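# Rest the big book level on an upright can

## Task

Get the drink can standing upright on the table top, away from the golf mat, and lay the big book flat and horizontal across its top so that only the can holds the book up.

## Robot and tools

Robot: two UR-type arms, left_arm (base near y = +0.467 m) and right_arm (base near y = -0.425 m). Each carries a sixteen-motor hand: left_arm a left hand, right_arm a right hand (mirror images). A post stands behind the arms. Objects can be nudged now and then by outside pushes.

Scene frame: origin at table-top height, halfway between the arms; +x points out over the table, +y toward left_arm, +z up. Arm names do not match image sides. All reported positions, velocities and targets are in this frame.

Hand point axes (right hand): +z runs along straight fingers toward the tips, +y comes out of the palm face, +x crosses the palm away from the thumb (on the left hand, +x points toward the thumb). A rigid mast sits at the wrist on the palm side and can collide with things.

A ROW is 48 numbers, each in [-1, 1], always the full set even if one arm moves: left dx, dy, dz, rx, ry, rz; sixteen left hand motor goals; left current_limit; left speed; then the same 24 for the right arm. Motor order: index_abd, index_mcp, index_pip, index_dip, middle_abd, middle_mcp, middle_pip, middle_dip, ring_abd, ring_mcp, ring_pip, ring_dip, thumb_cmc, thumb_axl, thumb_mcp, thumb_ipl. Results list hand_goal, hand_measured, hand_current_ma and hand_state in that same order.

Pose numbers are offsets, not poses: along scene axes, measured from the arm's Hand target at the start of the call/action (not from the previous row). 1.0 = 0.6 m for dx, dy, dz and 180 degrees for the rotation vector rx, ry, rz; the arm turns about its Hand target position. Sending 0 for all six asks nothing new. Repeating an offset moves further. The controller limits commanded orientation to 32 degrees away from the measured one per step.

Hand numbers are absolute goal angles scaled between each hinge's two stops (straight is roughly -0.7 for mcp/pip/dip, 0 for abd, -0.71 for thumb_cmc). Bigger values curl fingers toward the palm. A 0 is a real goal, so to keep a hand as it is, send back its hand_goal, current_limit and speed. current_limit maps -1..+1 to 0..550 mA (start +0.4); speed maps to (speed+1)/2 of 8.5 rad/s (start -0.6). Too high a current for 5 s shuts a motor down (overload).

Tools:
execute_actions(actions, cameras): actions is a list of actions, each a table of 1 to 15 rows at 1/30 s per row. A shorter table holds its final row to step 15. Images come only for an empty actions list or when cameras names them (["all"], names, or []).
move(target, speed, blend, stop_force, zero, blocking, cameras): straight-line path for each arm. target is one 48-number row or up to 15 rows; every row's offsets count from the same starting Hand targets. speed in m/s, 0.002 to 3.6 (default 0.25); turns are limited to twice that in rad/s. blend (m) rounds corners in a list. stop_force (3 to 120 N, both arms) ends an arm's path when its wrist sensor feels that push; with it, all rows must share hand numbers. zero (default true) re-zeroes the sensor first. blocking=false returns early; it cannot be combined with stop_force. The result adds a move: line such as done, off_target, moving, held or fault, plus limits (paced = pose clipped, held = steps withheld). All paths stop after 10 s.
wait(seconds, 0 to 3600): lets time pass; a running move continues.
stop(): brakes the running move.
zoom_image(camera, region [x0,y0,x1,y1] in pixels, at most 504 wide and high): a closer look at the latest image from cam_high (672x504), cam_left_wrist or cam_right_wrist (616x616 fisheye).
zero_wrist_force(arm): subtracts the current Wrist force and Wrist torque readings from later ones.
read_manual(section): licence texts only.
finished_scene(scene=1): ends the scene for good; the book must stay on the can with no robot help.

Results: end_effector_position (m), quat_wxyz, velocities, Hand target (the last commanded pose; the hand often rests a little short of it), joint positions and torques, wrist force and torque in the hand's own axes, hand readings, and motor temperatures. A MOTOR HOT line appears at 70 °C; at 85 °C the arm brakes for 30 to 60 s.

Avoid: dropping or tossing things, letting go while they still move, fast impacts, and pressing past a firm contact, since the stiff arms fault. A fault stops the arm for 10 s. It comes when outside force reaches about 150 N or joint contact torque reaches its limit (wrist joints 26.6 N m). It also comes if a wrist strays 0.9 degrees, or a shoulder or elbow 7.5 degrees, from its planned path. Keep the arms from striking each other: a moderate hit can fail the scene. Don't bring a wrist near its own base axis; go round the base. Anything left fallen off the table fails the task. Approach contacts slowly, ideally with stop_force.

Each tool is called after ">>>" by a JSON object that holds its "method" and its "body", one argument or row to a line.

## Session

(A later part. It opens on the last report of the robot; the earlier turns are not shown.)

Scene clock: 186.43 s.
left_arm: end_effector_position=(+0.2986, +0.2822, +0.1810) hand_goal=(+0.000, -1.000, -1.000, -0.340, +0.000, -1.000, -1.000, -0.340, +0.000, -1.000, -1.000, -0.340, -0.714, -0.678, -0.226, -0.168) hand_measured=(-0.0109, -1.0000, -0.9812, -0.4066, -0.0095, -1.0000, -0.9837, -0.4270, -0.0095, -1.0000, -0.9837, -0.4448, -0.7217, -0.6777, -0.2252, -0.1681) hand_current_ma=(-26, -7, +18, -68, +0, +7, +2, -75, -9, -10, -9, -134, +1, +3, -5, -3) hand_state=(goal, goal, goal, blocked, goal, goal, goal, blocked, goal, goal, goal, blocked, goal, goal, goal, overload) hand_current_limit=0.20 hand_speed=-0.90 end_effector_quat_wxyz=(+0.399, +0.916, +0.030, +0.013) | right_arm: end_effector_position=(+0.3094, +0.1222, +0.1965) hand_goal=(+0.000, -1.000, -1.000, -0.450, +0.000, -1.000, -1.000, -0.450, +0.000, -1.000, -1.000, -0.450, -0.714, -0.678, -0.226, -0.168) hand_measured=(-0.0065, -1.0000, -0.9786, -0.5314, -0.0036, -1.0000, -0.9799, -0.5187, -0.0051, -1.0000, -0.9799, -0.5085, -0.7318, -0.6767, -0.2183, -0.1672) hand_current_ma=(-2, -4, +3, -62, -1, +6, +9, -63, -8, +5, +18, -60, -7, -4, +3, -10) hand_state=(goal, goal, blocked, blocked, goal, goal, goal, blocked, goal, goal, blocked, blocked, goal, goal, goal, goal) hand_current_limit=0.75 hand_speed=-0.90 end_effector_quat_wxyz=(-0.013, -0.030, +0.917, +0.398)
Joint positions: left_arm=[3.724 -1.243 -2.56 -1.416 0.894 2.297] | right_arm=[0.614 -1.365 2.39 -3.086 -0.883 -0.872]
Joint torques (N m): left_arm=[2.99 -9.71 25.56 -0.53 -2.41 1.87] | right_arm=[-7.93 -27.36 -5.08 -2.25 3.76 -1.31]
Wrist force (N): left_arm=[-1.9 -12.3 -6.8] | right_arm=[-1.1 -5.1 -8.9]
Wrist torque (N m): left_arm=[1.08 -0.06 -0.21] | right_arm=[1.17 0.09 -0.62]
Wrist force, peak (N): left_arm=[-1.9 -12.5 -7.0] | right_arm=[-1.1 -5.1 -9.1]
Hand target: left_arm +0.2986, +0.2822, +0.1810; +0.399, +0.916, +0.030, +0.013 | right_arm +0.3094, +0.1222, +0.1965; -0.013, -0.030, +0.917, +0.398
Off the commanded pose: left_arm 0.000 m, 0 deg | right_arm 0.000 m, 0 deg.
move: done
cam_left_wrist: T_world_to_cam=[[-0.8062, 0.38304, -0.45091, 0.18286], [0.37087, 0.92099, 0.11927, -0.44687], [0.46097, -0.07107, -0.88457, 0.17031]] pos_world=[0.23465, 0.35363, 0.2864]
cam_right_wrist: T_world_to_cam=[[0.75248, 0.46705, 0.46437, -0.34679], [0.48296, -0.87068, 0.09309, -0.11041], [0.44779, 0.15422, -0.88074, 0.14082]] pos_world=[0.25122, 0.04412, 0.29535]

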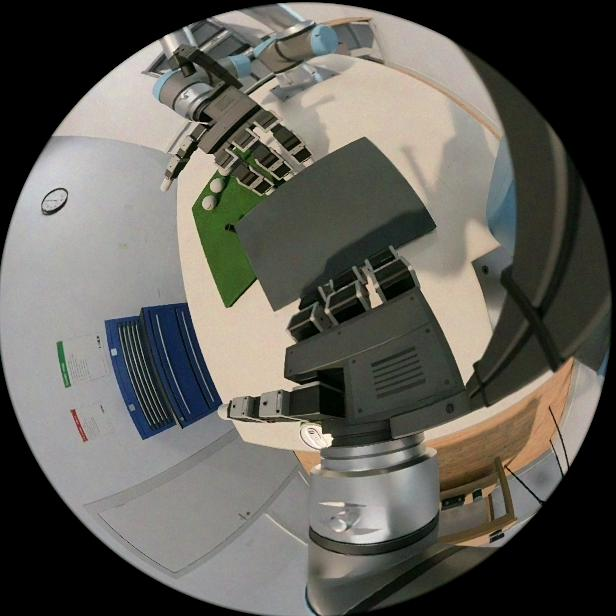

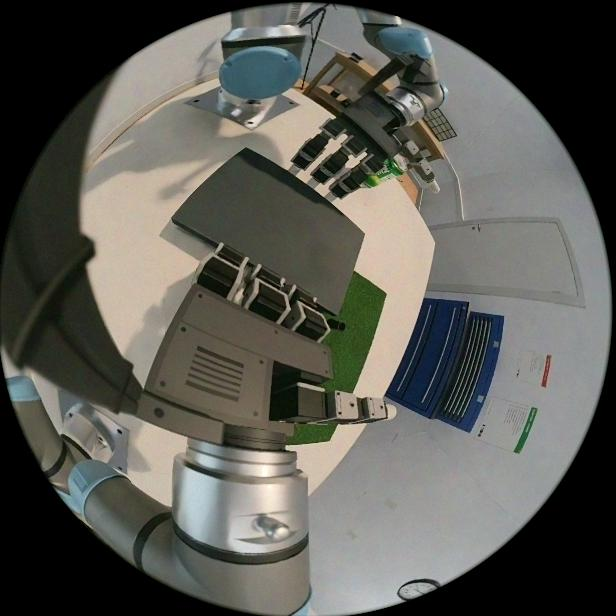

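>>> {"method": "move", "body": {
  "target": [0.0032,-0.0007,0,0,0,-0.0072, 0,-1,-1,-0.5,0,-1,-1,-0.5,0,-1,-1,-0.5,-0.714,-0.678,-0.226,-0.168,0.2,-0.8, -0.0028,-0.001,0,0,0,-0.0072, 0,-1,-1,-0.5,0,-1,-1,-0.5,0,-1,-1,-0.5,-0.714,-0.678,-0.226,-0.168,0.75,-0.8],
  "speed": 0.02
}}

>>> {"method": "move", "body": {
  "target": [0,0,0,0,0,0, 0,-1,-1,-0.34,0,-1,-1,-0.34,0,-1,-1,-0.34,-0.714,-0.678,-0.226,-0.168,0.2,-0.9, 0,0,0,0,0,0, 0,-1,-1,-0.45,0,-1,-1,-0.45,0,-1,-1,-0.45,-0.714,-0.678,-0.226,-0.168,0.75,-0.9],
  "speed": 0.02
}}

Scene clock: 188.57 s.
left_arm: end_effector_position=(+0.3006, +0.2818, +0.1810) hand_goal=(+0.000, -1.000, -1.000, -0.500, +0.000, -1.000, -1.000, -0.500, +0.000, -1.000, -1.000, -0.500, -0.714, -0.678, -0.226, -0.168) hand_measured=(-0.0109, -0.9995, -0.9786, -0.4970, -0.0080, -1.0000, -0.9773, -0.5021, -0.0051, -0.9995, -0.9786, -0.5085, -0.7230, -0.6777, -0.2232, -0.1681) hand_current_ma=(-12, -2, +20, -4, -13, -2, -5, -2, -7, +0, +7, +6, -3, +7, -5, -8) hand_state=(goal, goal, blocked, goal, goal, goal, blocked, goal, goal, goal, blocked, goal, goal, goal, goal, overload) hand_current_limit=0.20 hand_speed=-0.80 end_effector_quat_wxyz=(+0.399, +0.917, +0.020, +0.009) | right_arm: end_effector_position=(+0.3077, +0.1216, +0.1965) hand_goal=(+0.000, -1.000, -1.000, -0.500, +0.000, -1.000, -1.000, -0.500, +0.000, -1.000, -1.000, -0.500, -0.714, -0.678, -0.226, -0.168) hand_measured=(-0.0256, -0.9995, -0.9747, -0.5200, -0.0051, -1.0000, -0.9760, -0.5251, -0.0109, -1.0000, -0.9760, -0.5212, -0.7318, -0.6777, -0.2183, -0.1681) hand_current_ma=(-6, -8, +7, -11, +3, +9, +16, -18, -5, +3, +17, -21, -7, -2, +4, -10) hand_state=(blocked, goal, blocked, blocked, goal, goal, blocked, blocked, goal, goal, blocked, blocked, goal, goal, goal, goal) hand_current_limit=0.75 hand_speed=-0.80 end_effector_quat_wxyz=(-0.009, -0.020, +0.917, +0.399) end_effector_velocity=(-0.001, +0.000, +0.000) end_effector_angular_velocity=(+0.000, +0.000, +0.005)
Joint positions: left_arm=[3.709 -1.269 -2.543 -1.413 0.899 2.307] | right_arm=[0.623 -1.365 2.401 -3.119 -0.899 -0.835]
Joint velocities: left_arm=[within noise] | right_arm=[0.001 0 -0.001 0.004 0.002 -0.005]
Joint torques (N m): left_arm=[3.38 19.43 12.46 2.14 0.42 -0.38] | right_arm=[-1.03 -23.21 -14.19 -1.46 2.78 -1.49]
Wrist force (N): left_arm=[0.2 1.1 0.0] | right_arm=[-1.5 2.0 -2.3]
Wrist torque (N m): left_arm=[-0.03 0.04 -0.39] | right_arm=[0.29 -0.06 -0.53]
Wrist force, peak (N): left_arm=[-1.7 -12.6 -7.1] | right_arm=[-1.1 -5.0 -9.2]
Hand target: left_arm +0.3005, +0.2818, +0.1810; +0.399, +0.917, +0.020, +0.009 | right_arm +0.3077, +0.1216, +0.1965; -0.009, -0.020, +0.917, +0.399
Off the commanded pose: left_arm 0.000 m, 0 deg | right_arm 0.000 m, 0 deg.
move: done

Scene clock: 189.23 s.
left_arm: end_effector_position=(+0.3005, +0.2818, +0.1810) hand_goal=(+0.000, -1.000, -1.000, -0.340, +0.000, -1.000, -1.000, -0.340, +0.000, -1.000, -1.000, -0.340, -0.714, -0.678, -0.226, -0.168) hand_measured=(-0.0095, -1.0000, -0.9812, -0.4155, -0.0080, -1.0000, -0.9812, -0.4244, -0.0051, -1.0000, -0.9824, -0.4333, -0.7217, -0.6777, -0.2242, -0.1672) hand_current_ma=(-4, +2, +11, -79, -10, +6, +4, -91, -2, +1, -11, -115, -12, +6, +5, -1) hand_state=(goal, goal, goal, blocked, goal, goal, goal, blocked, goal, goal, goal, blocked, goal, goal, goal, overload) hand_current_limit=0.20 hand_speed=-0.90 end_effector_quat_wxyz=(+0.399, +0.917, +0.020, +0.009) | right_arm: end_effector_position=(+0.3077, +0.1216, +0.1965) hand_goal=(+0.000, -1.000, -1.000, -0.450, +0.000, -1.000, -1.000, -0.450, +0.000, -1.000, -1.000, -0.450, -0.714, -0.678, -0.226, -0.168) hand_measured=(-0.0241, -1.0000, -0.9773, -0.5149, -0.0051, -0.9995, -0.9799, -0.5187, -0.0124, -1.0000, -0.9799, -0.5174, -0.7318, -0.6777, -0.2183, -0.1681) hand_current_ma=(-10, -4, +3, -46, -4, +4, +12, -65, -10, +2, +14, -67, -1, -6, -3, -8) hand_state=(blocked, goal, blocked, blocked, goal, goal, goal, blocked, goal, goal, goal, blocked, goal, goal, goal, goal) hand_current_limit=0.75 hand_speed=-0.90 end_effector_quat_wxyz=(-0.009, -0.020, +0.917, +0.399)
Joint positions: left_arm=[3.71 -1.269 -2.544 -1.413 0.899 2.307] | right_arm=[0.623 -1.365 2.4 -3.118 -0.899 -0.836]
Joint torques (N m): left_arm=[4.24 17.68 6.46 -0.65 -3.78 -2.04] | right_arm=[-8.64 -16.61 -27.6 -2.49 4.4 -1.24]
Wrist force (N): left_arm=[-0.4 -12.6 -5.7] | right_arm=[-2.1 -6.6 -7.4]
Wrist torque (N m): left_arm=[0.92 -0.08 -0.13] | right_arm=[1.03 0.04 -0.78]
Wrist force, peak (N): left_arm=[-0.7 -12.5 -6.1] | right_arm=[-2.3 -6.6 -7.8]
Hand target: left_arm +0.3005, +0.2818, +0.1810; +0.399, +0.917, +0.020, +0.009 | right_arm +0.3077, +0.1216, +0.1965; -0.009, -0.020, +0.917, +0.399
Off the commanded pose: left_arm 0.000 m, 0 deg | right_arm 0.000 m, 0 deg.
move: done

>>> {"method": "move", "body": {
  "target": [0,0,0,0,0,0, 0,-1,-1,-0.05,0,-1,-1,-0.05,0,-1,-1,-0.05,-0.714,-0.678,-0.226,-0.168,0.2,-0.9, 0,0,0,0,0,0, 0,-1,-1,-0.28,0,-1,-1,-0.28,0,-1,-1,-0.28,-0.714,-0.678,-0.226,-0.168,0.75,-0.9],
  "speed": 0.02
}}

Scene clock: 190.50 s.
left_arm: end_effector_position=(+0.3005, +0.2818, +0.1810) hand_goal=(+0.000, -1.000, -1.000, -0.050, +0.000, -1.000, -1.000, -0.050, +0.000, -1.000, -1.000, -0.050, -0.714, -0.678, -0.226, -0.168) hand_measured=(-0.0095, -1.0000, -0.9889, -0.3365, -0.0080, -1.0000, -0.9876, -0.3492, -0.0051, -1.0000, -0.9889, -0.3607, -0.7230, -0.6777, -0.2242, -0.1672) hand_current_ma=(-18, +8, -2, -333, +6, +23, +4, -314, -3, -13, -8, -340, -13, +6, +6, -3) hand_state=(goal, goal, goal, blocked, goal, goal, goal, blocked, goal, goal, goal, blocked, goal, goal, goal, overload) hand_current_limit=0.20 hand_speed=-0.90 end_effector_quat_wxyz=(+0.399, +0.917, +0.020, +0.009) | right_arm: end_effector_position=(+0.3078, +0.1216, +0.1965) hand_goal=(+0.000, -1.000, -1.000, -0.280, +0.000, -1.000, -1.000, -0.280, +0.000, -1.000, -1.000, -0.280, -0.714, -0.678, -0.226, -0.168) hand_measured=(-0.0241, -1.0000, -0.9850, -0.5136, -0.0051, -1.0000, -0.9863, -0.5212, -0.0124, -1.0000, -0.9863, -0.5187, -0.7330, -0.6767, -0.2183, -0.1672) hand_current_ma=(-7, -3, -1, -237, -2, +4, +3, -260, -7, +8, +8, -260, -2, -2, +3, -8) hand_state=(blocked, goal, goal, blocked, goal, goal, goal, blocked, goal, goal, goal, blocked, goal, goal, goal, goal) hand_current_limit=0.75 hand_speed=-0.90 end_effector_quat_wxyz=(-0.009, -0.020, +0.917, +0.399)
Joint positions: left_arm=[3.71 -1.269 -2.544 -1.413 0.898 2.306] | right_arm=[0.623 -1.365 2.4 -3.118 -0.899 -0.836]
Joint torques (N m): left_arm=[-0.24 17.8 7.42 -1.22 -6.21 -1.82] | right_arm=[-3.39 -15.38 -27.48 -4.47 4.5 -1.12]
Wrist force (N): left_arm=[-1.0 -25.7 -15.8] | right_arm=[-1.8 -16.6 -18.2]
Wrist torque (N m): left_arm=[3.10 -0.27 0.06] | right_arm=[2.90 0.23 -1.01]
Wrist force, peak (N): left_arm=[-1.1 -25.8 -15.9] | right_arm=[-1.9 -16.8 -18.4]
Hand target: left_arm +0.3005, +0.2818, +0.1810; +0.399, +0.917, +0.020, +0.009 | right_arm +0.3077, +0.1216, +0.1965; -0.009, -0.020, +0.917, +0.399
Off the commanded pose: left_arm 0.000 m, 0 deg | right_arm 0.000 m, 0 deg.
move: done

>>> {"method": "move", "body": {
  "target": [
    [0,0,0.05,0,0,0, 0,-1,-1,-0.05,0,-1,-1,-0.05,0,-1,-1,-0.05,-0.714,-0.678,-0.226,-0.168,0.2,-0.9, 0,0,0.05,0,0,0, 0,-1,-1,-0.28,0,-1,-1,-0.28,0,-1,-1,-0.28,-0.714,-0.678,-0.226,-0.168,0.75,-0.9],
    [0,0,0.1,0,0,0, 0,-1,-1,-0.05,0,-1,-1,-0.05,0,-1,-1,-0.05,-0.714,-0.678,-0.226,-0.168,0.2,-0.9, 0,0,0.0742,0,0,0, 0,-1,-1,-0.28,0,-1,-1,-0.28,0,-1,-1,-0.28,-0.714,-0.678,-0.226,-0.168,0.75,-0.9]
  ],
  "speed": 0.04,
  "blend": [0.01,0],
  "cameras": ["all"]
}}

>>> {"method": "zoom_image", "body": {
  "camera": "cam_high",
  "region": [210, 100, 400, 290]
}}

>>> {"method": "zoom_image", "body": {
  "camera": "cam_left_wrist",
  "region": [220, 100, 470, 350]
}}

>>> {"method": "zoom_image", "body": {
  "camera": "cam_right_wrist",
  "region": [140, 110, 390, 360]
}}

Scene clock: 193.47 s.
left_arm: end_effector_position=(+0.3005, +0.2818, +0.2411) hand_goal=(+0.000, -1.000, -1.000, -0.050, +0.000, -1.000, -1.000, -0.050, +0.000, -1.000, -1.000, -0.050, -0.714, -0.678, -0.226, -0.168) hand_measured=(-0.0095, -1.0000, -0.9901, -0.3276, -0.0080, -1.0000, -0.9889, -0.3429, -0.0051, -1.0000, -0.9901, -0.3543, -0.7230, -0.6777, -0.2232, -0.1681) hand_current_ma=(+2, +2, +16, -332, +4, +6, +4, -320, -15, -3, -7, -327, -2, +4, -5, -9) hand_state=(goal, goal, goal, blocked, goal, goal, goal, blocked, goal, goal, goal, blocked, goal, goal, goal, overload) hand_current_limit=0.20 hand_speed=-0.90 end_effector_quat_wxyz=(+0.399, +0.917, +0.020, +0.009) | right_arm: end_effector_position=(+0.3078, +0.1216, +0.2412) hand_goal=(+0.000, -1.000, -1.000, -0.280, +0.000, -1.000, -1.000, -0.280, +0.000, -1.000, -1.000, -0.280, -0.714, -0.678, -0.226, -0.168) hand_measured=(-0.0212, -1.0000, -0.9901, -0.5161, -0.0051, -1.0000, -0.9889, -0.5225, -0.0124, -1.0000, -0.9876, -0.5200, -0.7318, -0.6777, -0.2173, -0.1681) hand_current_ma=(-7, -4, -5, -238, +2, +7, +1, -253, -10, +4, +7, -256, -5, -1, +3, -11) hand_state=(blocked, goal, goal, blocked, goal, goal, goal, blocked, goal, goal, goal, blocked, goal, goal, goal, goal) hand_current_limit=0.75 hand_speed=-0.90 end_effector_quat_wxyz=(-0.009, -0.020, +0.917, +0.399)
Joint positions: left_arm=[3.71 -1.147 -2.43 -1.648 0.898 2.307] | right_arm=[0.623 -1.489 2.361 -2.955 -0.899 -0.836]
Joint torques (N m): left_arm=[-0.52 -12.32 5.43 -1.57 -4.51 1.72] | right_arm=[14.35 -15.11 -21.65 -8.36 8.52 -1.45]
Wrist force (N): left_arm=[-1.1 -26.3 -19.7] | right_arm=[-1.3 -26.8 -17.3]
Wrist torque (N m): left_arm=[3.69 -0.41 0.05] | right_arm=[3.57 0.27 -0.97]
Wrist force, peak (N): left_arm=[-1.4 -27.1 -19.9] | right_arm=[-1.1 -26.7 -18.1]
Hand target: left_arm +0.3005, +0.2818, +0.2410; +0.399, +0.917, +0.020, +0.009 | right_arm +0.3077, +0.1216, +0.2410; -0.009, -0.020, +0.917, +0.399
Off the commanded pose: left_arm 0.000 m, 0 deg | right_arm 0.000 m, 0 deg.
move: done
cam_left_wrist: T_world_to_cam=[[-0.79716, 0.40118, -0.45121, 0.20387], [0.39151, 0.91238, 0.11954, -0.45824], [0.45963, -0.08136, -0.88438, 0.22574]] pos_world=[0.23816, 0.35466, 0.3464]
cam_right_wrist: T_world_to_cam=[[0.76271, 0.44982, 0.4647, -0.36713], [0.46314, -0.88139, 0.09301, -0.10687], [0.45142, 0.14428, -0.88057, 0.18102]] pos_world=[0.24779, 0.04483, 0.33995]

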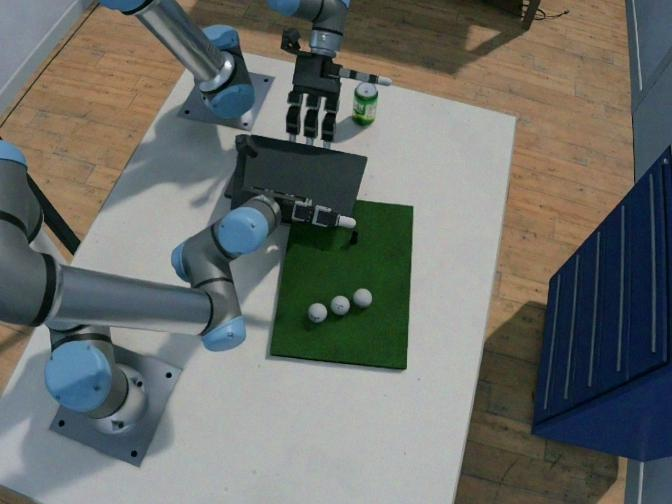

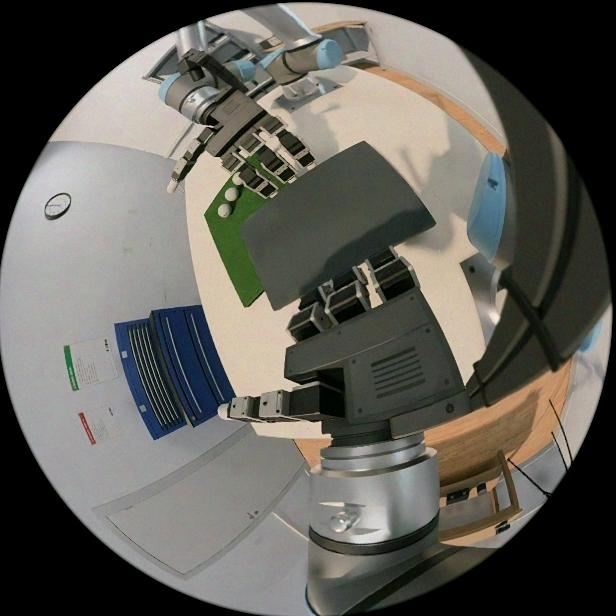

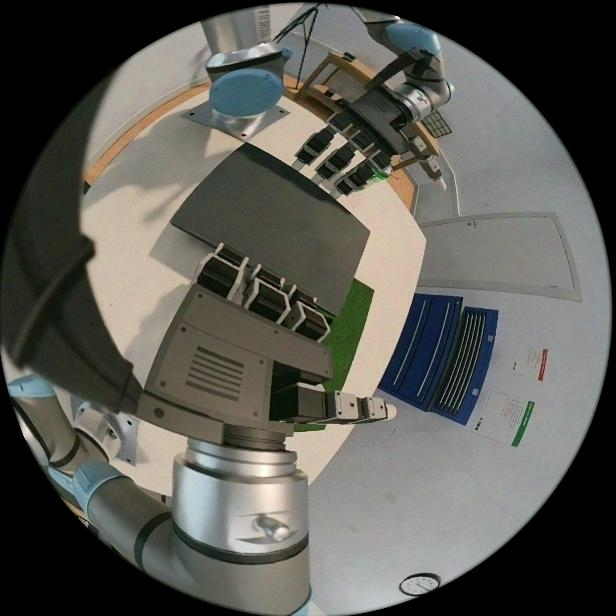

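Scaled by 2.653 from the camera's image (finer frame: 960x720).

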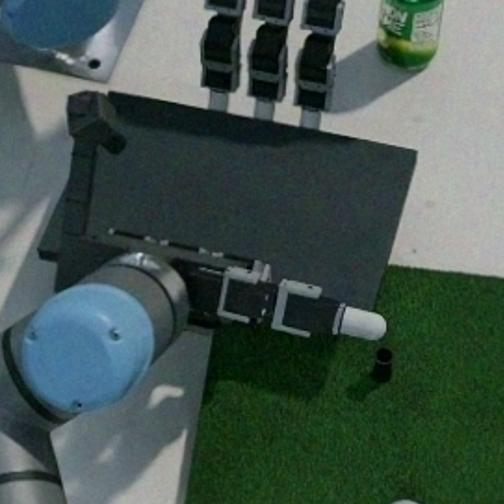

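Scaled by 2.016 from the camera's image (finer frame: 880x880).

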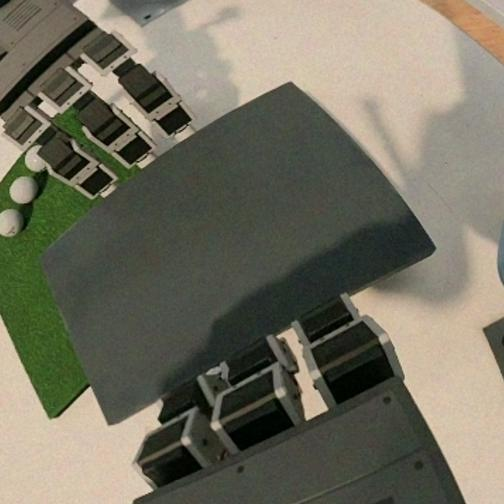

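Scaled by 2.016 from the camera's image (finer frame: 880x880).

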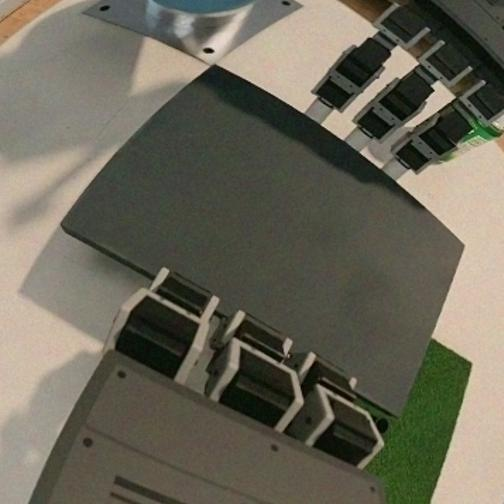

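>>> {"method": "move", "body": {
  "target": [
    [0.1977,0.0892,0.1483,0,0,0, 0,-1,-1,-0.05,0,-1,-1,-0.05,0,-1,-1,-0.05,-0.714,-0.678,-0.226,-0.168,0.2,-0.9, 0.1977,0.0892,0.1433,0,0,0, 0,-1,-1,-0.28,0,-1,-1,-0.28,0,-1,-1,-0.28,-0.714,-0.678,-0.226,-0.168,0.75,-0.9],
    [0.1893,0.2392,0.215,0,0,0, 0,-1,-1,-0.05,0,-1,-1,-0.05,0,-1,-1,-0.05,-0.714,-0.678,-0.226,-0.168,0.2,-0.9, 0.1893,0.2392,0.21,0,0,0, 0,-1,-1,-0.28,0,-1,-1,-0.28,0,-1,-1,-0.28,-0.714,-0.678,-0.226,-0.168,0.75,-0.9]
  ],
  "speed": 0.1,
  "blend": [0.03,0],
  "cameras": ["all"]
}}

>>> {"method": "zoom_image", "body": {
  "camera": "cam_left_wrist",
  "region": [220, 100, 470, 350]
}}

>>> {"method": "zoom_image", "body": {
  "camera": "cam_right_wrist",
  "region": [140, 110, 390, 360]
}}

Scene clock: 205.00 s.
left_arm: end_effector_position=(+0.4141, +0.4253, +0.3699) hand_goal=(+0.000, -1.000, -1.000, -0.050, +0.000, -1.000, -1.000, -0.050, +0.000, -1.000, -1.000, -0.050, -0.714, -0.678, -0.226, -0.168) hand_measured=(-0.0109, -1.0000, -0.9901, -0.3289, -0.0080, -1.0000, -0.9901, -0.3416, -0.0051, -1.0000, -0.9901, -0.3531, -0.7217, -0.6777, -0.2232, -0.1681) hand_current_ma=(-17, +12, +1, -325, -6, +11, +11, -324, +7, -8, -3, -342, -15, +14, +4, -13) hand_state=(goal, goal, goal, blocked, goal, goal, goal, blocked, goal, goal, goal, blocked, goal, goal, goal, overload) hand_current_limit=0.20 hand_speed=-0.90 end_effector_quat_wxyz=(+0.399, +0.917, +0.020, +0.009) | right_arm: end_effector_position=(+0.4213, +0.2651, +0.3670) hand_goal=(+0.000, -1.000, -1.000, -0.280, +0.000, -1.000, -1.000, -0.280, +0.000, -1.000, -1.000, -0.280, -0.714, -0.678, -0.226, -0.168) hand_measured=(-0.0227, -1.0000, -0.9889, -0.5161, -0.0051, -1.0000, -0.9876, -0.5225, -0.0124, -1.0000, -0.9876, -0.5200, -0.7318, -0.6767, -0.2183, -0.1681) hand_current_ma=(-6, -4, -7, -241, -1, +8, +1, -251, -8, +5, +5, -253, -4, -3, +4, -8) hand_state=(blocked, goal, goal, blocked, goal, goal, goal, blocked, goal, goal, goal, blocked, goal, goal, goal, goal) hand_current_limit=0.75 hand_speed=-0.90 end_effector_quat_wxyz=(-0.009, -0.020, +0.917, +0.399)
Joint positions: left_arm=[3.836 -1.476 -1.834 -1.996 0.965 2.44] | right_arm=[0.722 -1.275 1.703 -2.575 -0.95 -0.73]
Joint torques (N m): left_arm=[-10.53 33.74 15.47 -4.7 -8.02 -0.46] | right_arm=[3.34 -35.7 -31.96 -8.65 8.92 -0.07]
Wrist force (N): left_arm=[-1.5 -24.8 -19.2] | right_arm=[-1.7 -25.4 -16.3]
Wrist torque (N m): left_arm=[3.64 -0.42 0.09] | right_arm=[3.42 0.24 -0.92]
Wrist force, peak (N): left_arm=[-1.3 -26.0 -20.7] | right_arm=[-1.0 -26.8 -17.5]
Hand target: left_arm +0.4141, +0.4253, +0.3700; +0.399, +0.917, +0.020, +0.009 | right_arm +0.4213, +0.2651, +0.3670; -0.009, -0.020, +0.917, +0.399
Off the commanded pose: left_arm 0.000 m, 0 deg | right_arm 0.000 m, 0 deg.
move: done
cam_left_wrist: T_world_to_cam=[[-0.79744, 0.40106, -0.45083, 0.29507], [0.39156, 0.91241, 0.11909, -0.64891], [0.4591, -0.08156, -0.88463, 0.29955]] pos_world=[0.35186, 0.49817, 0.4753]
cam_right_wrist: T_world_to_cam=[[0.76279, 0.45001, 0.46438, -0.57667], [0.46324, -0.88133, 0.09314, -0.04477], [0.45119, 0.14407, -0.88072, 0.22014]] pos_world=[0.36129, 0.18833, 0.46585]

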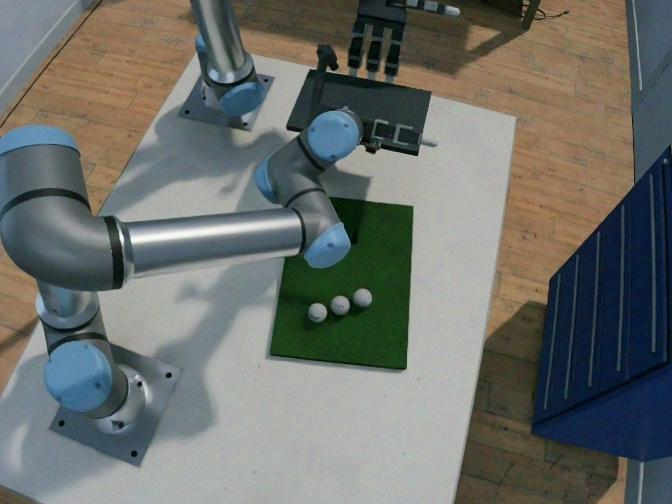

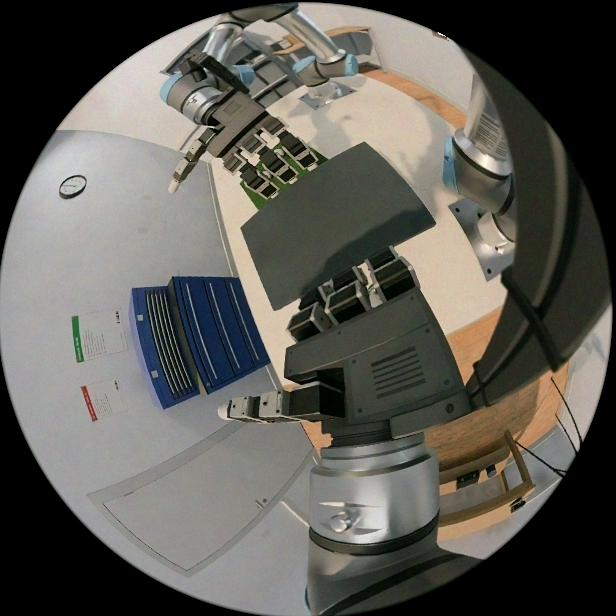

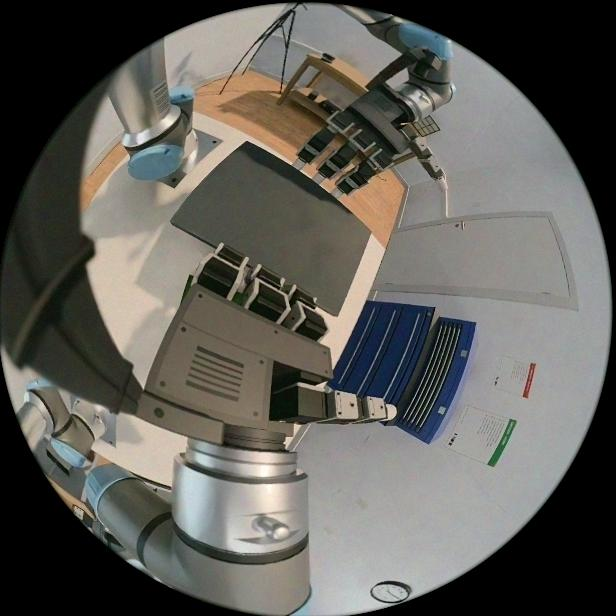

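Scaled by 2.016 from the camera's image (finer frame: 880x880).

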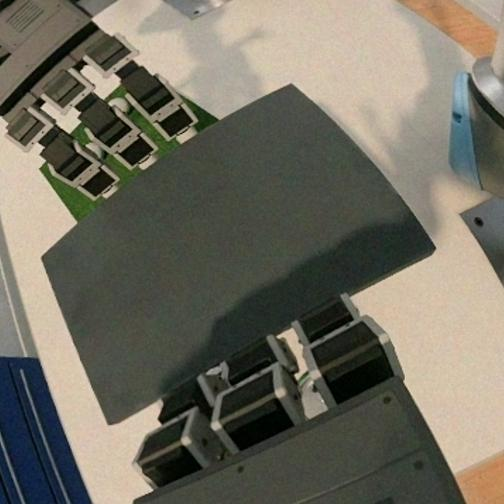

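Scaled by 2.016 from the camera's image (finer frame: 880x880).

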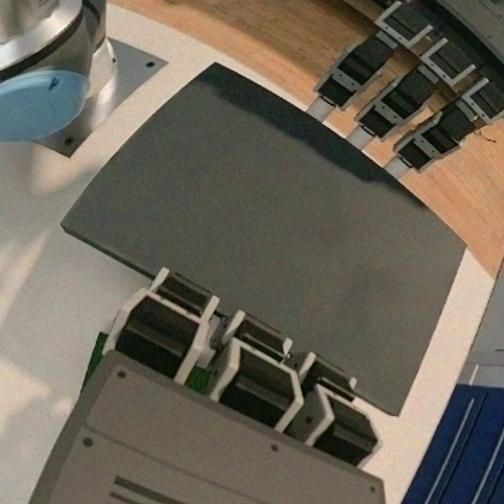

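>>> {"method": "zoom_image", "body": {
  "camera": "cam_high",
  "region": [275, 30, 445, 200]
}}

Scaled by 2.965 from the camera's image (finer frame: 960x720).

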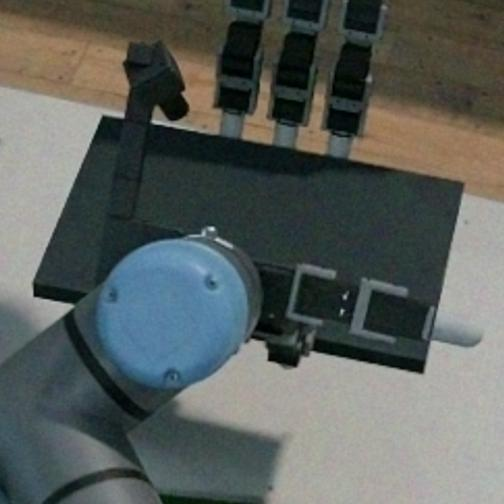

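>>> {"method": "move", "body": {
  "target": [-0.0345,0.2607,-0.0417,0,0,0, 0,-1,-1,-0.05,0,-1,-1,-0.05,0,-1,-1,-0.05,-0.714,-0.678,-0.226,-0.168,0.2,-0.9, -0.0345,0.2607,-0.0417,0,0,0, 0,-1,-1,-0.28,0,-1,-1,-0.28,0,-1,-1,-0.28,-0.714,-0.678,-0.226,-0.168,0.75,-0.9],
  "speed": 0.1,
  "cameras": ["all"]
}}

>>> {"method": "zoom_image", "body": {
  "camera": "cam_high",
  "region": [260, 0, 430, 170]
}}

Scene clock: 209.23 s.
left_arm: end_effector_position=(+0.3934, +0.5817, +0.3449) hand_goal=(+0.000, -1.000, -1.000, -0.050, +0.000, -1.000, -1.000, -0.050, +0.000, -1.000, -1.000, -0.050, -0.714, -0.678, -0.226, -0.168) hand_measured=(-0.0095, -1.0000, -0.9889, -0.3289, -0.0095, -1.0000, -0.9901, -0.3429, -0.0036, -1.0000, -0.9889, -0.3531, -0.7230, -0.6767, -0.2242, -0.1681) hand_current_ma=(+3, +11, -7, -341, +1, +5, -3, -323, +0, -4, -7, -321, +3, -6, +1, -6) hand_state=(goal, goal, goal, blocked, goal, goal, goal, blocked, goal, goal, goal, blocked, goal, goal, goal, overload) hand_current_limit=0.20 hand_speed=-0.90 end_effector_quat_wxyz=(+0.399, +0.917, +0.020, +0.009) | right_arm: end_effector_position=(+0.4005, +0.4216, +0.3420) hand_goal=(+0.000, -1.000, -1.000, -0.280, +0.000, -1.000, -1.000, -0.280, +0.000, -1.000, -1.000, -0.280, -0.714, -0.678, -0.226, -0.168) hand_measured=(-0.0227, -1.0000, -0.9901, -0.5149, -0.0051, -1.0000, -0.9876, -0.5225, -0.0109, -1.0000, -0.9889, -0.5200, -0.7330, -0.6777, -0.2183, -0.1681) hand_current_ma=(-8, -6, -7, -238, -5, +8, +6, -250, -10, +4, +6, -253, -3, -5, -3, -9) hand_state=(blocked, goal, goal, blocked, goal, goal, goal, blocked, goal, goal, goal, blocked, goal, goal, goal, goal) hand_current_limit=0.75 hand_speed=-0.90 end_effector_quat_wxyz=(-0.009, -0.020, +0.917, +0.399)
Joint positions: left_arm=[4.092 -1.665 -1.684 -2.075 1.121 2.676] | right_arm=[0.921 -0.961 1.319 -2.608 -1.067 -0.54]
Joint torques (N m): left_arm=[-12.67 39.4 5.74 -5.03 -6.67 -1.25] | right_arm=[0.71 -42.53 -33.97 -9.58 7.46 -0.86]
Wrist force (N): left_arm=[-2.2 -25.1 -19.6] | right_arm=[-1.9 -26.2 -16.8]
Wrist torque (N m): left_arm=[3.70 -0.32 0.02] | right_arm=[3.48 0.30 -0.95]
Wrist force, peak (N): left_arm=[-1.8 -26.0 -20.2] | right_arm=[-1.5 -27.1 -17.8]
Hand target: left_arm +0.3934, +0.5817, +0.3450; +0.399, +0.917, +0.020, +0.009 | right_arm +0.4006, +0.4216, +0.3420; -0.009, -0.020, +0.917, +0.399
Off the commanded pose: left_arm 0.000 m, 0 deg | right_arm 0.000 m, 0 deg.
move: done
cam_left_wrist: T_world_to_cam=[[-0.79742, 0.40105, -0.45087, 0.20459], [0.39155, 0.91242, 0.1191, -0.78053], [0.45914, -0.08156, -0.88461, 0.29968]] pos_world=[0.33116, 0.65456, 0.4503]
cam_right_wrist: T_world_to_cam=[[0.76282, 0.44994, 0.46439, -0.61957], [0.46318, -0.88136, 0.09311, 0.10508], [0.45119, 0.14407, -0.88072, 0.18497]] pos_world=[0.34049, 0.34473, 0.44085]

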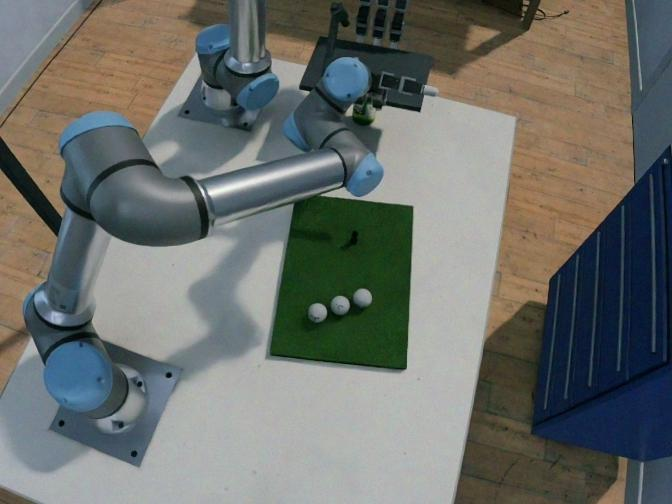

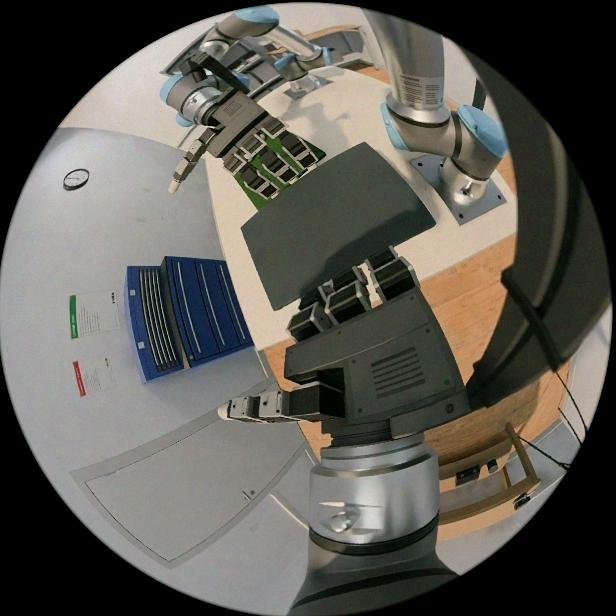

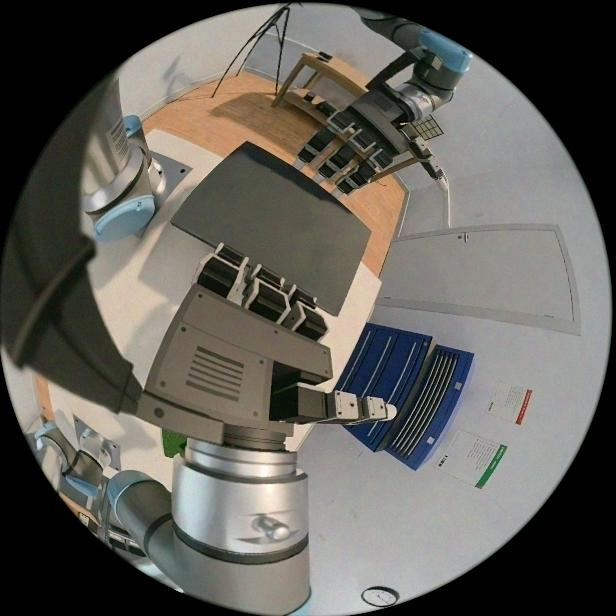

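Scaled by 2.965 from the camera's image (finer frame: 960x720).

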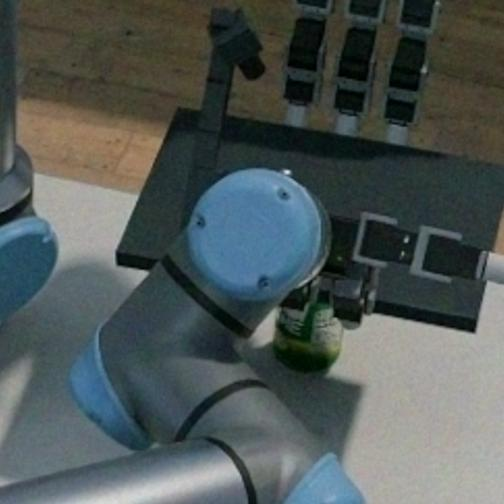

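>>> {"method": "move", "body": {
  "target": [0,0,-0.05,0,0,0, 0,-1,-1,-0.05,0,-1,-1,-0.05,0,-1,-1,-0.05,-0.714,-0.678,-0.226,-0.168,0.2,-0.9, 0,0,-0.05,0,0,0, 0,-1,-1,-0.28,0,-1,-1,-0.28,0,-1,-1,-0.28,-0.714,-0.678,-0.226,-0.168,0.75,-0.9],
  "speed": 0.05
}}

>>> {"method": "move", "body": {
  "target": [0,0,-0.033,0,0,0, 0,-1,-1,-0.05,0,-1,-1,-0.05,0,-1,-1,-0.05,-0.714,-0.678,-0.226,-0.168,0.2,-0.9, 0,0,-0.033,0,0,0, 0,-1,-1,-0.28,0,-1,-1,-0.28,0,-1,-1,-0.28,-0.714,-0.678,-0.226,-0.168,0.75,-0.9],
  "speed": 0.006,
  "stop_force": 3,
  "cameras": ["cam_high"]
}}

Scene clock: 211.53 s.
left_arm: end_effector_position=(+0.3934, +0.5817, +0.3148) hand_goal=(+0.000, -1.000, -1.000, -0.050, +0.000, -1.000, -1.000, -0.050, +0.000, -1.000, -1.000, -0.050, -0.714, -0.678, -0.226, -0.168) hand_measured=(-0.0095, -1.0000, -0.9901, -0.3289, -0.0080, -1.0000, -0.9901, -0.3416, -0.0036, -1.0000, -0.9889, -0.3531, -0.7230, -0.6777, -0.2242, -0.1681) hand_current_ma=(-10, -2, -3, -328, +4, +0, +8, -309, -17, +5, -4, -346, -4, +6, +4, -10) hand_state=(goal, goal, goal, blocked, goal, goal, goal, blocked, goal, goal, goal, blocked, goal, goal, goal, overload) hand_current_limit=0.20 hand_speed=-0.90 end_effector_quat_wxyz=(+0.399, +0.917, +0.020, +0.009) end_effector_velocity=(+0.000, +0.000, +0.002) end_effector_angular_velocity=(+0.001, +0.000, +0.001) | right_arm: end_effector_position=(+0.4006, +0.4215, +0.3118) hand_goal=(+0.000, -1.000, -1.000, -0.280, +0.000, -1.000, -1.000, -0.280, +0.000, -1.000, -1.000, -0.280, -0.714, -0.678, -0.226, -0.168) hand_measured=(-0.0227, -1.0000, -0.9889, -0.5161, -0.0051, -1.0000, -0.9889, -0.5225, -0.0124, -1.0000, -0.9876, -0.5200, -0.7318, -0.6777, -0.2183, -0.1672) hand_current_ma=(-7, -6, -8, -238, -1, +6, +4, -255, -4, +4, +9, -261, -2, -4, -3, -9) hand_state=(blocked, goal, goal, blocked, goal, goal, goal, blocked, goal, goal, goal, blocked, goal, goal, goal, goal) hand_current_limit=0.75 hand_speed=-0.90 end_effector_quat_wxyz=(-0.009, -0.020, +0.917, +0.398)
Joint positions: left_arm=[4.092 -1.683 -1.744 -1.998 1.121 2.676] | right_arm=[0.921 -0.933 1.356 -2.671 -1.067 -0.54]
Joint velocities: left_arm=[0 0.002 0.004 -0.005 0 -0.001] | right_arm=[within noise]
Joint torques (N m): left_arm=[-10.91 41.92 21.84 -7.92 -4.15 0.76] | right_arm=[0.88 -55.39 -44.62 -6.9 7 -0.38]
Wrist force (N): left_arm=[-1.5 -25.5 -20.1] | right_arm=[-1.4 -26.3 -17.0]
Wrist torque (N m): left_arm=[3.76 -0.39 0.08] | right_arm=[3.54 0.28 -0.92]
Wrist force, peak (N): left_arm=[-1.4 -25.7 -20.6] | right_arm=[-1.6 -26.5 -17.4]
Hand target: left_arm +0.3934, +0.5817, +0.3150; +0.399, +0.917, +0.020, +0.009 | right_arm +0.4006, +0.4216, +0.3120; -0.009, -0.020, +0.917, +0.399
Off the commanded pose: left_arm 0.000 m, 0 deg | right_arm 0.000 m, 0 deg.
move: done

Scene clock: 215.47 s.
left_arm: end_effector_position=(+0.3934, +0.5817, +0.2951) hand_goal=(+0.000, -1.000, -1.000, -0.050, +0.000, -1.000, -1.000, -0.050, +0.000, -1.000, -1.000, -0.050, -0.714, -0.678, -0.226, -0.168) hand_measured=(-0.0109, -1.0000, -0.9889, -0.3276, -0.0080, -1.0000, -0.9889, -0.3429, -0.0036, -1.0000, -0.9901, -0.3531, -0.7217, -0.6777, -0.2242, -0.1681) hand_current_ma=(-22, -7, +7, -331, +12, +3, +1, -321, -14, -6, +1, -321, -7, +18, -13, +5) hand_state=(goal, goal, goal, blocked, goal, goal, goal, blocked, goal, goal, goal, blocked, goal, goal, goal, overload) hand_current_limit=0.20 hand_speed=-0.90 end_effector_quat_wxyz=(+0.399, +0.917, +0.020, +0.009) | right_arm: end_effector_position=(+0.4006, +0.4215, +0.2921) hand_goal=(+0.000, -1.000, -1.000, -0.280, +0.000, -1.000, -1.000, -0.280, +0.000, -1.000, -1.000, -0.280, -0.714, -0.678, -0.226, -0.168) hand_measured=(-0.0227, -1.0000, -0.9901, -0.5161, -0.0051, -1.0000, -0.9889, -0.5225, -0.0109, -1.0000, -0.9876, -0.5200, -0.7318, -0.6767, -0.2173, -0.1672) hand_current_ma=(-9, -8, -4, -240, -1, +4, +7, -258, -11, +5, +8, -260, -4, -6, +1, -5) hand_state=(blocked, goal, goal, blocked, goal, goal, goal, blocked, goal, goal, goal, blocked, goal, goal, goal, goal) hand_current_limit=0.75 hand_speed=-0.90 end_effector_quat_wxyz=(-0.009, -0.020, +0.917, +0.399)
Joint positions: left_arm=[4.092 -1.697 -1.781 -1.947 1.121 2.676] | right_arm=[0.921 -0.912 1.376 -2.713 -1.067 -0.539]
Joint torques (N m): left_arm=[-10.53 24.06 17.96 -7.74 -3.03 -1.77] | right_arm=[7.97 -53.63 -32.6 -7.41 6.43 0.86]
Wrist force (N): left_arm=[-1.4 -25.7 -20.0] | right_arm=[-1.3 -26.2 -17.1]
Wrist torque (N m): left_arm=[3.75 -0.39 0.09] | right_arm=[3.55 0.27 -0.92]
Wrist force, peak (N): left_arm=[-1.5 -25.8 -20.0] | right_arm=[-1.6 -26.5 -16.9]
Hand target: left_arm +0.3934, +0.5817, +0.2952; +0.399, +0.917, +0.020, +0.009 | right_arm +0.4006, +0.4216, +0.2922; -0.009, -0.020, +0.917, +0.399
Off the commanded pose: left_arm 0.000 m, 0 deg | right_arm 0.000 m, 0 deg.
move: done

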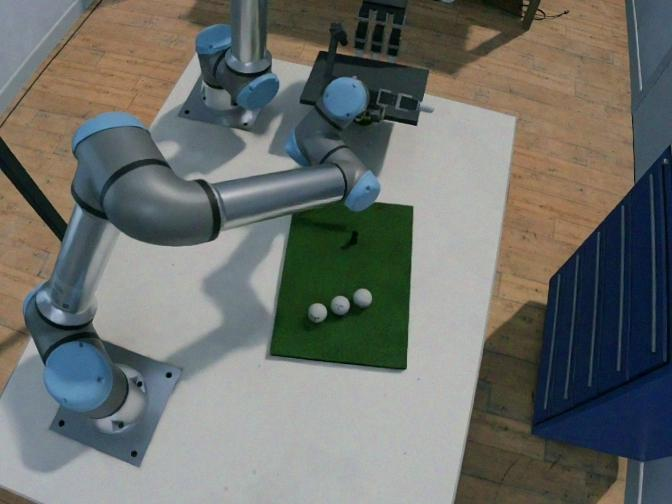

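>>> {"method": "move", "body": {
  "target": [0,0,-0.02,0,0,0, 0,-1,-1,-0.05,0,-1,-1,-0.05,0,-1,-1,-0.05,-0.714,-0.678,-0.226,-0.168,0.2,-0.9, 0,0,-0.02,0,0,0, 0,-1,-1,-0.28,0,-1,-1,-0.28,0,-1,-1,-0.28,-0.714,-0.678,-0.226,-0.168,0.75,-0.9],
  "speed": 0.006,
  "stop_force": 3,
  "cameras": ["cam_high"]
}}

>>> {"method": "zoom_image", "body": {
  "camera": "cam_high",
  "region": [270, 20, 440, 190]
}}

Scene clock: 217.33 s.
left_arm: end_effector_position=(+0.3934, +0.5817, +0.2941) hand_goal=(+0.000, -1.000, -1.000, -0.050, +0.000, -1.000, -1.000, -0.050, +0.000, -1.000, -1.000, -0.050, -0.714, -0.678, -0.226, -0.168) hand_measured=(-0.0095, -1.0000, -0.9901, -0.3276, -0.0065, -1.0000, -0.9901, -0.3416, -0.0036, -1.0000, -0.9889, -0.3518, -0.7230, -0.6777, -0.2242, -0.1681) hand_current_ma=(-4, +9, +1, -337, +0, +2, +4, -313, -14, -5, -4, -336, -12, -8, -1, -4) hand_state=(goal, goal, goal, blocked, goal, goal, goal, blocked, goal, goal, goal, blocked, goal, goal, goal, overload) hand_current_limit=0.20 hand_speed=-0.90 end_effector_quat_wxyz=(+0.399, +0.917, +0.020, +0.009) | right_arm: end_effector_position=(+0.4006, +0.4216, +0.2907) hand_goal=(+0.000, -1.000, -1.000, -0.280, +0.000, -1.000, -1.000, -0.280, +0.000, -1.000, -1.000, -0.280, -0.714, -0.678, -0.226, -0.168) hand_measured=(-0.0227, -1.0000, -0.9901, -0.5149, -0.0051, -1.0000, -0.9876, -0.5225, -0.0109, -1.0000, -0.9876, -0.5200, -0.7318, -0.6777, -0.2183, -0.1681) hand_current_ma=(-8, -6, -1, -239, -3, +7, +8, -253, -9, +0, +7, -256, -9, -2, +0, -8) hand_state=(blocked, goal, goal, blocked, goal, goal, goal, blocked, goal, goal, goal, blocked, goal, goal, goal, goal) hand_current_limit=0.75 hand_speed=-0.90 end_effector_quat_wxyz=(-0.009, -0.020, +0.917, +0.399)
Joint positions: left_arm=[4.092 -1.698 -1.782 -1.944 1.121 2.676] | right_arm=[0.921 -0.911 1.378 -2.716 -1.067 -0.539]
Joint torques (N m): left_arm=[-10.66 40.45 20.34 -7.52 -2.68 -1.79] | right_arm=[9.43 -54.4 -44.22 -6.85 6.2 0.78]
Wrist force (N): left_arm=[-1.7 -23.4 -22.6] | right_arm=[-1.6 -25.1 -19.0]
Wrist torque (N m): left_arm=[3.99 -0.46 -0.01] | right_arm=[3.73 0.36 -0.89]
Wrist force, peak (N): left_arm=[-1.4 -23.4 -23.3] | right_arm=[-1.5 -25.2 -19.0]
Hand target: left_arm +0.3934, +0.5817, +0.2941; +0.399, +0.917, +0.020, +0.009 (not the last commanded pose) | right_arm +0.4006, +0.4216, +0.2907; -0.009, -0.020, +0.917, +0.399 (not the last commanded pose)
Off the commanded pose: left_arm 0.011 m, 0 deg | right_arm 0.011 m, 0 deg.
move: contact (left_arm, right_arm)

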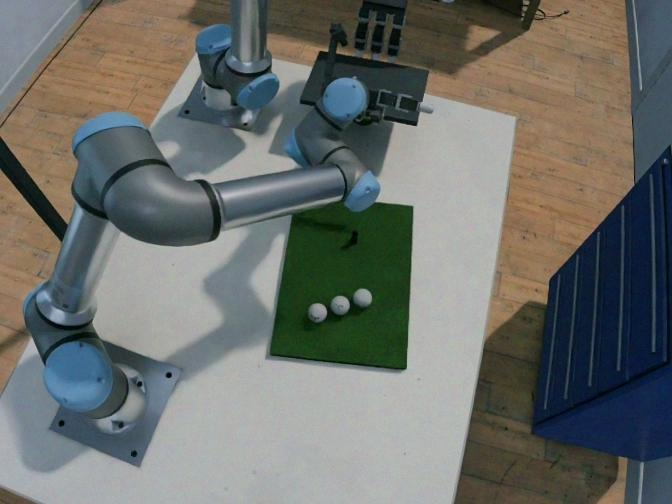

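Scaled by 2.965 from the camera's image (finer frame: 960x720).

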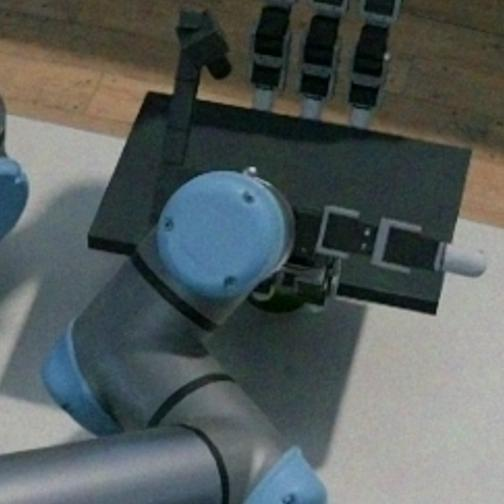

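>>> {"method": "move", "body": {
  "target": [0,0,0,0,0,0, 0,-1,-1,-0.05,0,-1,-1,-0.05,0,-1,-1,-0.05,-0.714,-0.678,-0.226,-0.168,0.2,-0.9, 0,0,-0.0017,0,0,0, 0,-1,-1,-0.28,0,-1,-1,-0.28,0,-1,-1,-0.28,-0.714,-0.678,-0.226,-0.168,0.75,-0.9],
  "speed": 0.006
}}

>>> {"method": "move", "body": {
  "target": [0,0,0,0,0,0, 0,-1,-1,-0.05,0,-1,-1,-0.05,0,-1,-1,-0.05,-0.714,-0.678,-0.226,-0.168,0.2,-0.9, 0,0,-0.0017,0,0,0, 0,-1,-1,-0.28,0,-1,-1,-0.28,0,-1,-1,-0.28,-0.714,-0.678,-0.226,-0.168,0.75,-0.9],
  "speed": 0.006
}}

Scene clock: 218.93 s.
left_arm: end_effector_position=(+0.3934, +0.5817, +0.2941) hand_goal=(+0.000, -1.000, -1.000, -0.050, +0.000, -1.000, -1.000, -0.050, +0.000, -1.000, -1.000, -0.050, -0.714, -0.678, -0.226, -0.168) hand_measured=(-0.0095, -1.0000, -0.9889, -0.3289, -0.0095, -1.0000, -0.9889, -0.3403, -0.0051, -1.0000, -0.9901, -0.3518, -0.7230, -0.6777, -0.2232, -0.1681) hand_current_ma=(-8, +12, -7, -336, +1, -7, +7, -325, -16, -7, -20, -334, -7, +5, -6, +2) hand_state=(goal, goal, goal, blocked, goal, goal, goal, blocked, goal, goal, goal, blocked, goal, goal, goal, overload) hand_current_limit=0.20 hand_speed=-0.90 end_effector_quat_wxyz=(+0.399, +0.917, +0.020, +0.009) | right_arm: end_effector_position=(+0.4006, +0.4216, +0.2898) hand_goal=(+0.000, -1.000, -1.000, -0.280, +0.000, -1.000, -1.000, -0.280, +0.000, -1.000, -1.000, -0.280, -0.714, -0.678, -0.226, -0.168) hand_measured=(-0.0227, -1.0000, -0.9889, -0.5161, -0.0036, -1.0000, -0.9889, -0.5225, -0.0124, -1.0000, -0.9876, -0.5200, -0.7318, -0.6777, -0.2183, -0.1681) hand_current_ma=(-8, -2, -3, -240, +1, +8, +10, -255, -8, +2, +7, -258, -8, -3, +3, -8) hand_state=(blocked, goal, goal, blocked, goal, goal, goal, blocked, goal, goal, goal, blocked, goal, goal, goal, goal) hand_current_limit=0.75 hand_speed=-0.90 end_effector_quat_wxyz=(-0.009, -0.020, +0.917, +0.399)
Joint positions: left_arm=[4.092 -1.698 -1.782 -1.944 1.121 2.676] | right_arm=[0.921 -0.91 1.379 -2.718 -1.067 -0.539]
Joint torques (N m): left_arm=[-10.1 39.54 18.58 -7.51 -2.73 -1.74] | right_arm=[9.38 -40.26 -19.62 -7.19 6.22 0.8]
Wrist force (N): left_arm=[-1.9 -22.3 -23.7] | right_arm=[-1.4 -23.6 -20.5]
Wrist torque (N m): left_arm=[4.16 -0.48 -0.05] | right_arm=[3.93 0.36 -0.82]
Wrist force, peak (N): left_arm=[-1.7 -23.9 -23.0] | right_arm=[-1.0 -25.4 -19.7]
Hand target: left_arm +0.3934, +0.5817, +0.2941; +0.399, +0.917, +0.020, +0.009 | right_arm +0.4006, +0.4216, +0.2897; -0.009, -0.020, +0.917, +0.399
Off the commanded pose: left_arm 0.000 m, 0 deg | right_arm 0.000 m, 0 deg.
move: done

Scene clock: 219.43 s.
left_arm: end_effector_position=(+0.3934, +0.5817, +0.2941) hand_goal=(+0.000, -1.000, -1.000, -0.050, +0.000, -1.000, -1.000, -0.050, +0.000, -1.000, -1.000, -0.050, -0.714, -0.678, -0.226, -0.168) hand_measured=(-0.0095, -1.0000, -0.9889, -0.3263, -0.0080, -1.0000, -0.9889, -0.3365, -0.0051, -1.0000, -0.9901, -0.3454, -0.7217, -0.6777, -0.2232, -0.1672) hand_current_ma=(-6, -12, +10, -321, -3, +7, +4, -323, -8, +3, -7, -332, -6, -5, +2, -10) hand_state=(goal, goal, goal, blocked, goal, goal, goal, blocked, goal, goal, goal, blocked, goal, goal, goal, overload) hand_current_limit=0.20 hand_speed=-0.90 end_effector_quat_wxyz=(+0.399, +0.917, +0.020, +0.009) | right_arm: end_effector_position=(+0.4006, +0.4216, +0.2886) hand_goal=(+0.000, -1.000, -1.000, -0.280, +0.000, -1.000, -1.000, -0.280, +0.000, -1.000, -1.000, -0.280, -0.714, -0.678, -0.226, -0.168) hand_measured=(-0.0227, -1.0000, -0.9901, -0.5161, -0.0051, -1.0000, -0.9889, -0.5225, -0.0124, -1.0000, -0.9889, -0.5187, -0.7318, -0.6767, -0.2183, -0.1672) hand_current_ma=(-9, -3, -4, -237, +2, +8, +6, -250, -11, +1, +2, -255, -3, -5, +1, -13) hand_state=(blocked, goal, goal, blocked, goal, goal, goal, blocked, goal, goal, goal, blocked, goal, goal, goal, goal) hand_current_limit=0.75 hand_speed=-0.90 end_effector_quat_wxyz=(-0.009, -0.020, +0.917, +0.399)
Joint positions: left_arm=[4.092 -1.698 -1.782 -1.944 1.121 2.676] | right_arm=[0.921 -0.909 1.38 -2.72 -1.067 -0.539]
Joint torques (N m): left_arm=[-10.01 38.9 17.1 -7.41 -2.85 -1.7] | right_arm=[9.23 -42.82 -22.43 -6.71 6.21 0.78]
Wrist force (N): left_arm=[-2.1 -21.6 -26.3] | right_arm=[-1.4 -22.6 -22.7]
Wrist torque (N m): left_arm=[4.41 -0.55 -0.08] | right_arm=[4.13 0.42 -0.79]
Wrist force, peak (N): left_arm=[-2.0 -21.8 -26.4] | right_arm=[-1.5 -22.8 -22.6]
Hand target: left_arm +0.3934, +0.5817, +0.2941; +0.399, +0.917, +0.020, +0.009 | right_arm +0.4006, +0.4216, +0.2887; -0.009, -0.020, +0.917, +0.399
Off the commanded pose: left_arm 0.000 m, 0 deg | right_arm 0.000 m, 0 deg.
move: done

>>> {"method": "move", "body": {
  "target": [
    [0,0,0,0,0,0, 0,-1,-1,-0.15,0,-1,-1,-0.15,0,-1,-1,-0.15,-0.714,-0.678,-0.226,-0.168,0.2,-0.94, 0,0,0,0,0,0, 0,-1,-1,-0.36,0,-1,-1,-0.36,0,-1,-1,-0.36,-0.714,-0.678,-0.226,-0.168,0.75,-0.94],
    [0,0,0,0,0,0, 0,-1,-1,-0.25,0,-1,-1,-0.25,0,-1,-1,-0.25,-0.714,-0.678,-0.226,-0.168,0.2,-0.94, 0,0,0,0,0,0, 0,-1,-1,-0.43,0,-1,-1,-0.43,0,-1,-1,-0.43,-0.714,-0.678,-0.226,-0.168,0.75,-0.94]
  ],
  "speed": 0.02,
  "cameras": ["cam_high"]
}}

>>> {"method": "zoom_image", "body": {
  "camera": "cam_high",
  "region": [270, 20, 440, 190]
}}

Scene clock: 222.63 s.
left_arm: end_effector_position=(+0.3934, +0.5817, +0.2941) hand_goal=(+0.000, -1.000, -1.000, -0.250, +0.000, -1.000, -1.000, -0.250, +0.000, -1.000, -1.000, -0.250, -0.714, -0.678, -0.226, -0.168) hand_measured=(-0.0095, -1.0000, -0.9863, -0.3148, -0.0080, -1.0000, -0.9863, -0.3225, -0.0051, -1.0000, -0.9876, -0.3301, -0.7230, -0.6767, -0.2242, -0.1681) hand_current_ma=(-6, +0, +3, -54, -10, +1, +11, -56, +4, -3, +1, -71, -4, +3, +2, -14) hand_state=(goal, goal, goal, moving, goal, goal, goal, moving, goal, goal, goal, moving, goal, goal, goal, overload) hand_current_limit=0.20 hand_speed=-0.94 end_effector_quat_wxyz=(+0.399, +0.917, +0.020, +0.009) | right_arm: end_effector_position=(+0.4006, +0.4216, +0.2887) hand_goal=(+0.000, -1.000, -1.000, -0.430, +0.000, -1.000, -1.000, -0.430, +0.000, -1.000, -1.000, -0.430, -0.714, -0.678, -0.226, -0.168) hand_measured=(-0.0227, -1.0000, -0.9863, -0.5748, -0.0051, -1.0000, -0.9850, -0.5760, -0.0124, -1.0000, -0.9850, -0.5671, -0.7318, -0.6777, -0.2183, -0.1672) hand_current_ma=(-13, -6, +1, -132, +0, +5, +6, -139, -11, +5, +11, -138, -8, -7, +5, -8) hand_state=(blocked, goal, goal, blocked, goal, goal, goal, blocked, goal, goal, goal, blocked, goal, goal, goal, goal) hand_current_limit=0.75 hand_speed=-0.94 end_effector_quat_wxyz=(-0.009, -0.020, +0.917, +0.399)
Joint positions: left_arm=[4.092 -1.698 -1.782 -1.944 1.121 2.676] | right_arm=[0.921 -0.909 1.38 -2.72 -1.067 -0.539]
Joint torques (N m): left_arm=[-11.29 32.56 5.33 -5 -2.79 -1.74] | right_arm=[9.35 -49.55 -38.47 -6.26 5.21 0.81]
Wrist force (N): left_arm=[-2.1 -14.8 -19.7] | right_arm=[-0.9 -14.5 -16.2]
Wrist torque (N m): left_arm=[3.20 -0.43 -0.21] | right_arm=[2.94 0.32 -0.59]
Wrist force, peak (N): left_arm=[-2.1 -21.7 -26.6] | right_arm=[-1.6 -22.6 -22.8]
Hand target: left_arm +0.3934, +0.5817, +0.2941; +0.399, +0.917, +0.020, +0.009 | right_arm +0.4006, +0.4216, +0.2887; -0.009, -0.020, +0.917, +0.399
Off the commanded pose: left_arm 0.000 m, 0 deg | right_arm 0.000 m, 0 deg.
move: done

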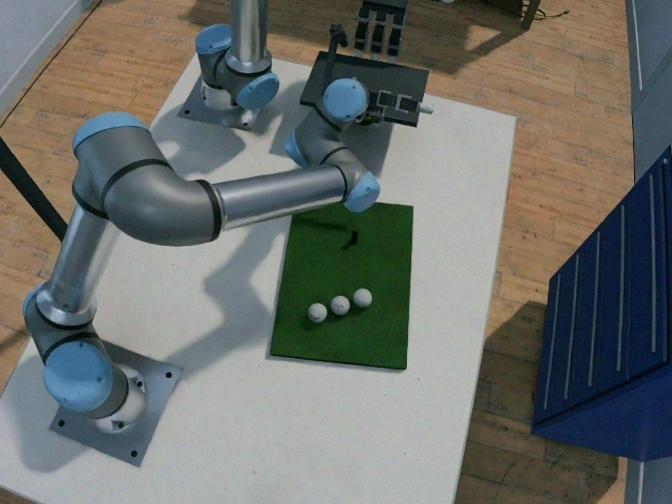

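Scaled by 2.965 from the camera's image (finer frame: 960x720).

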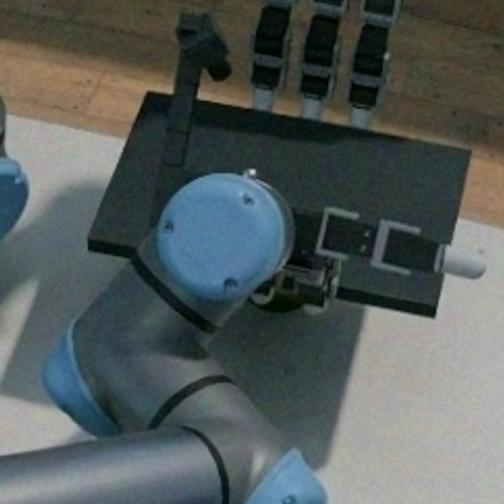

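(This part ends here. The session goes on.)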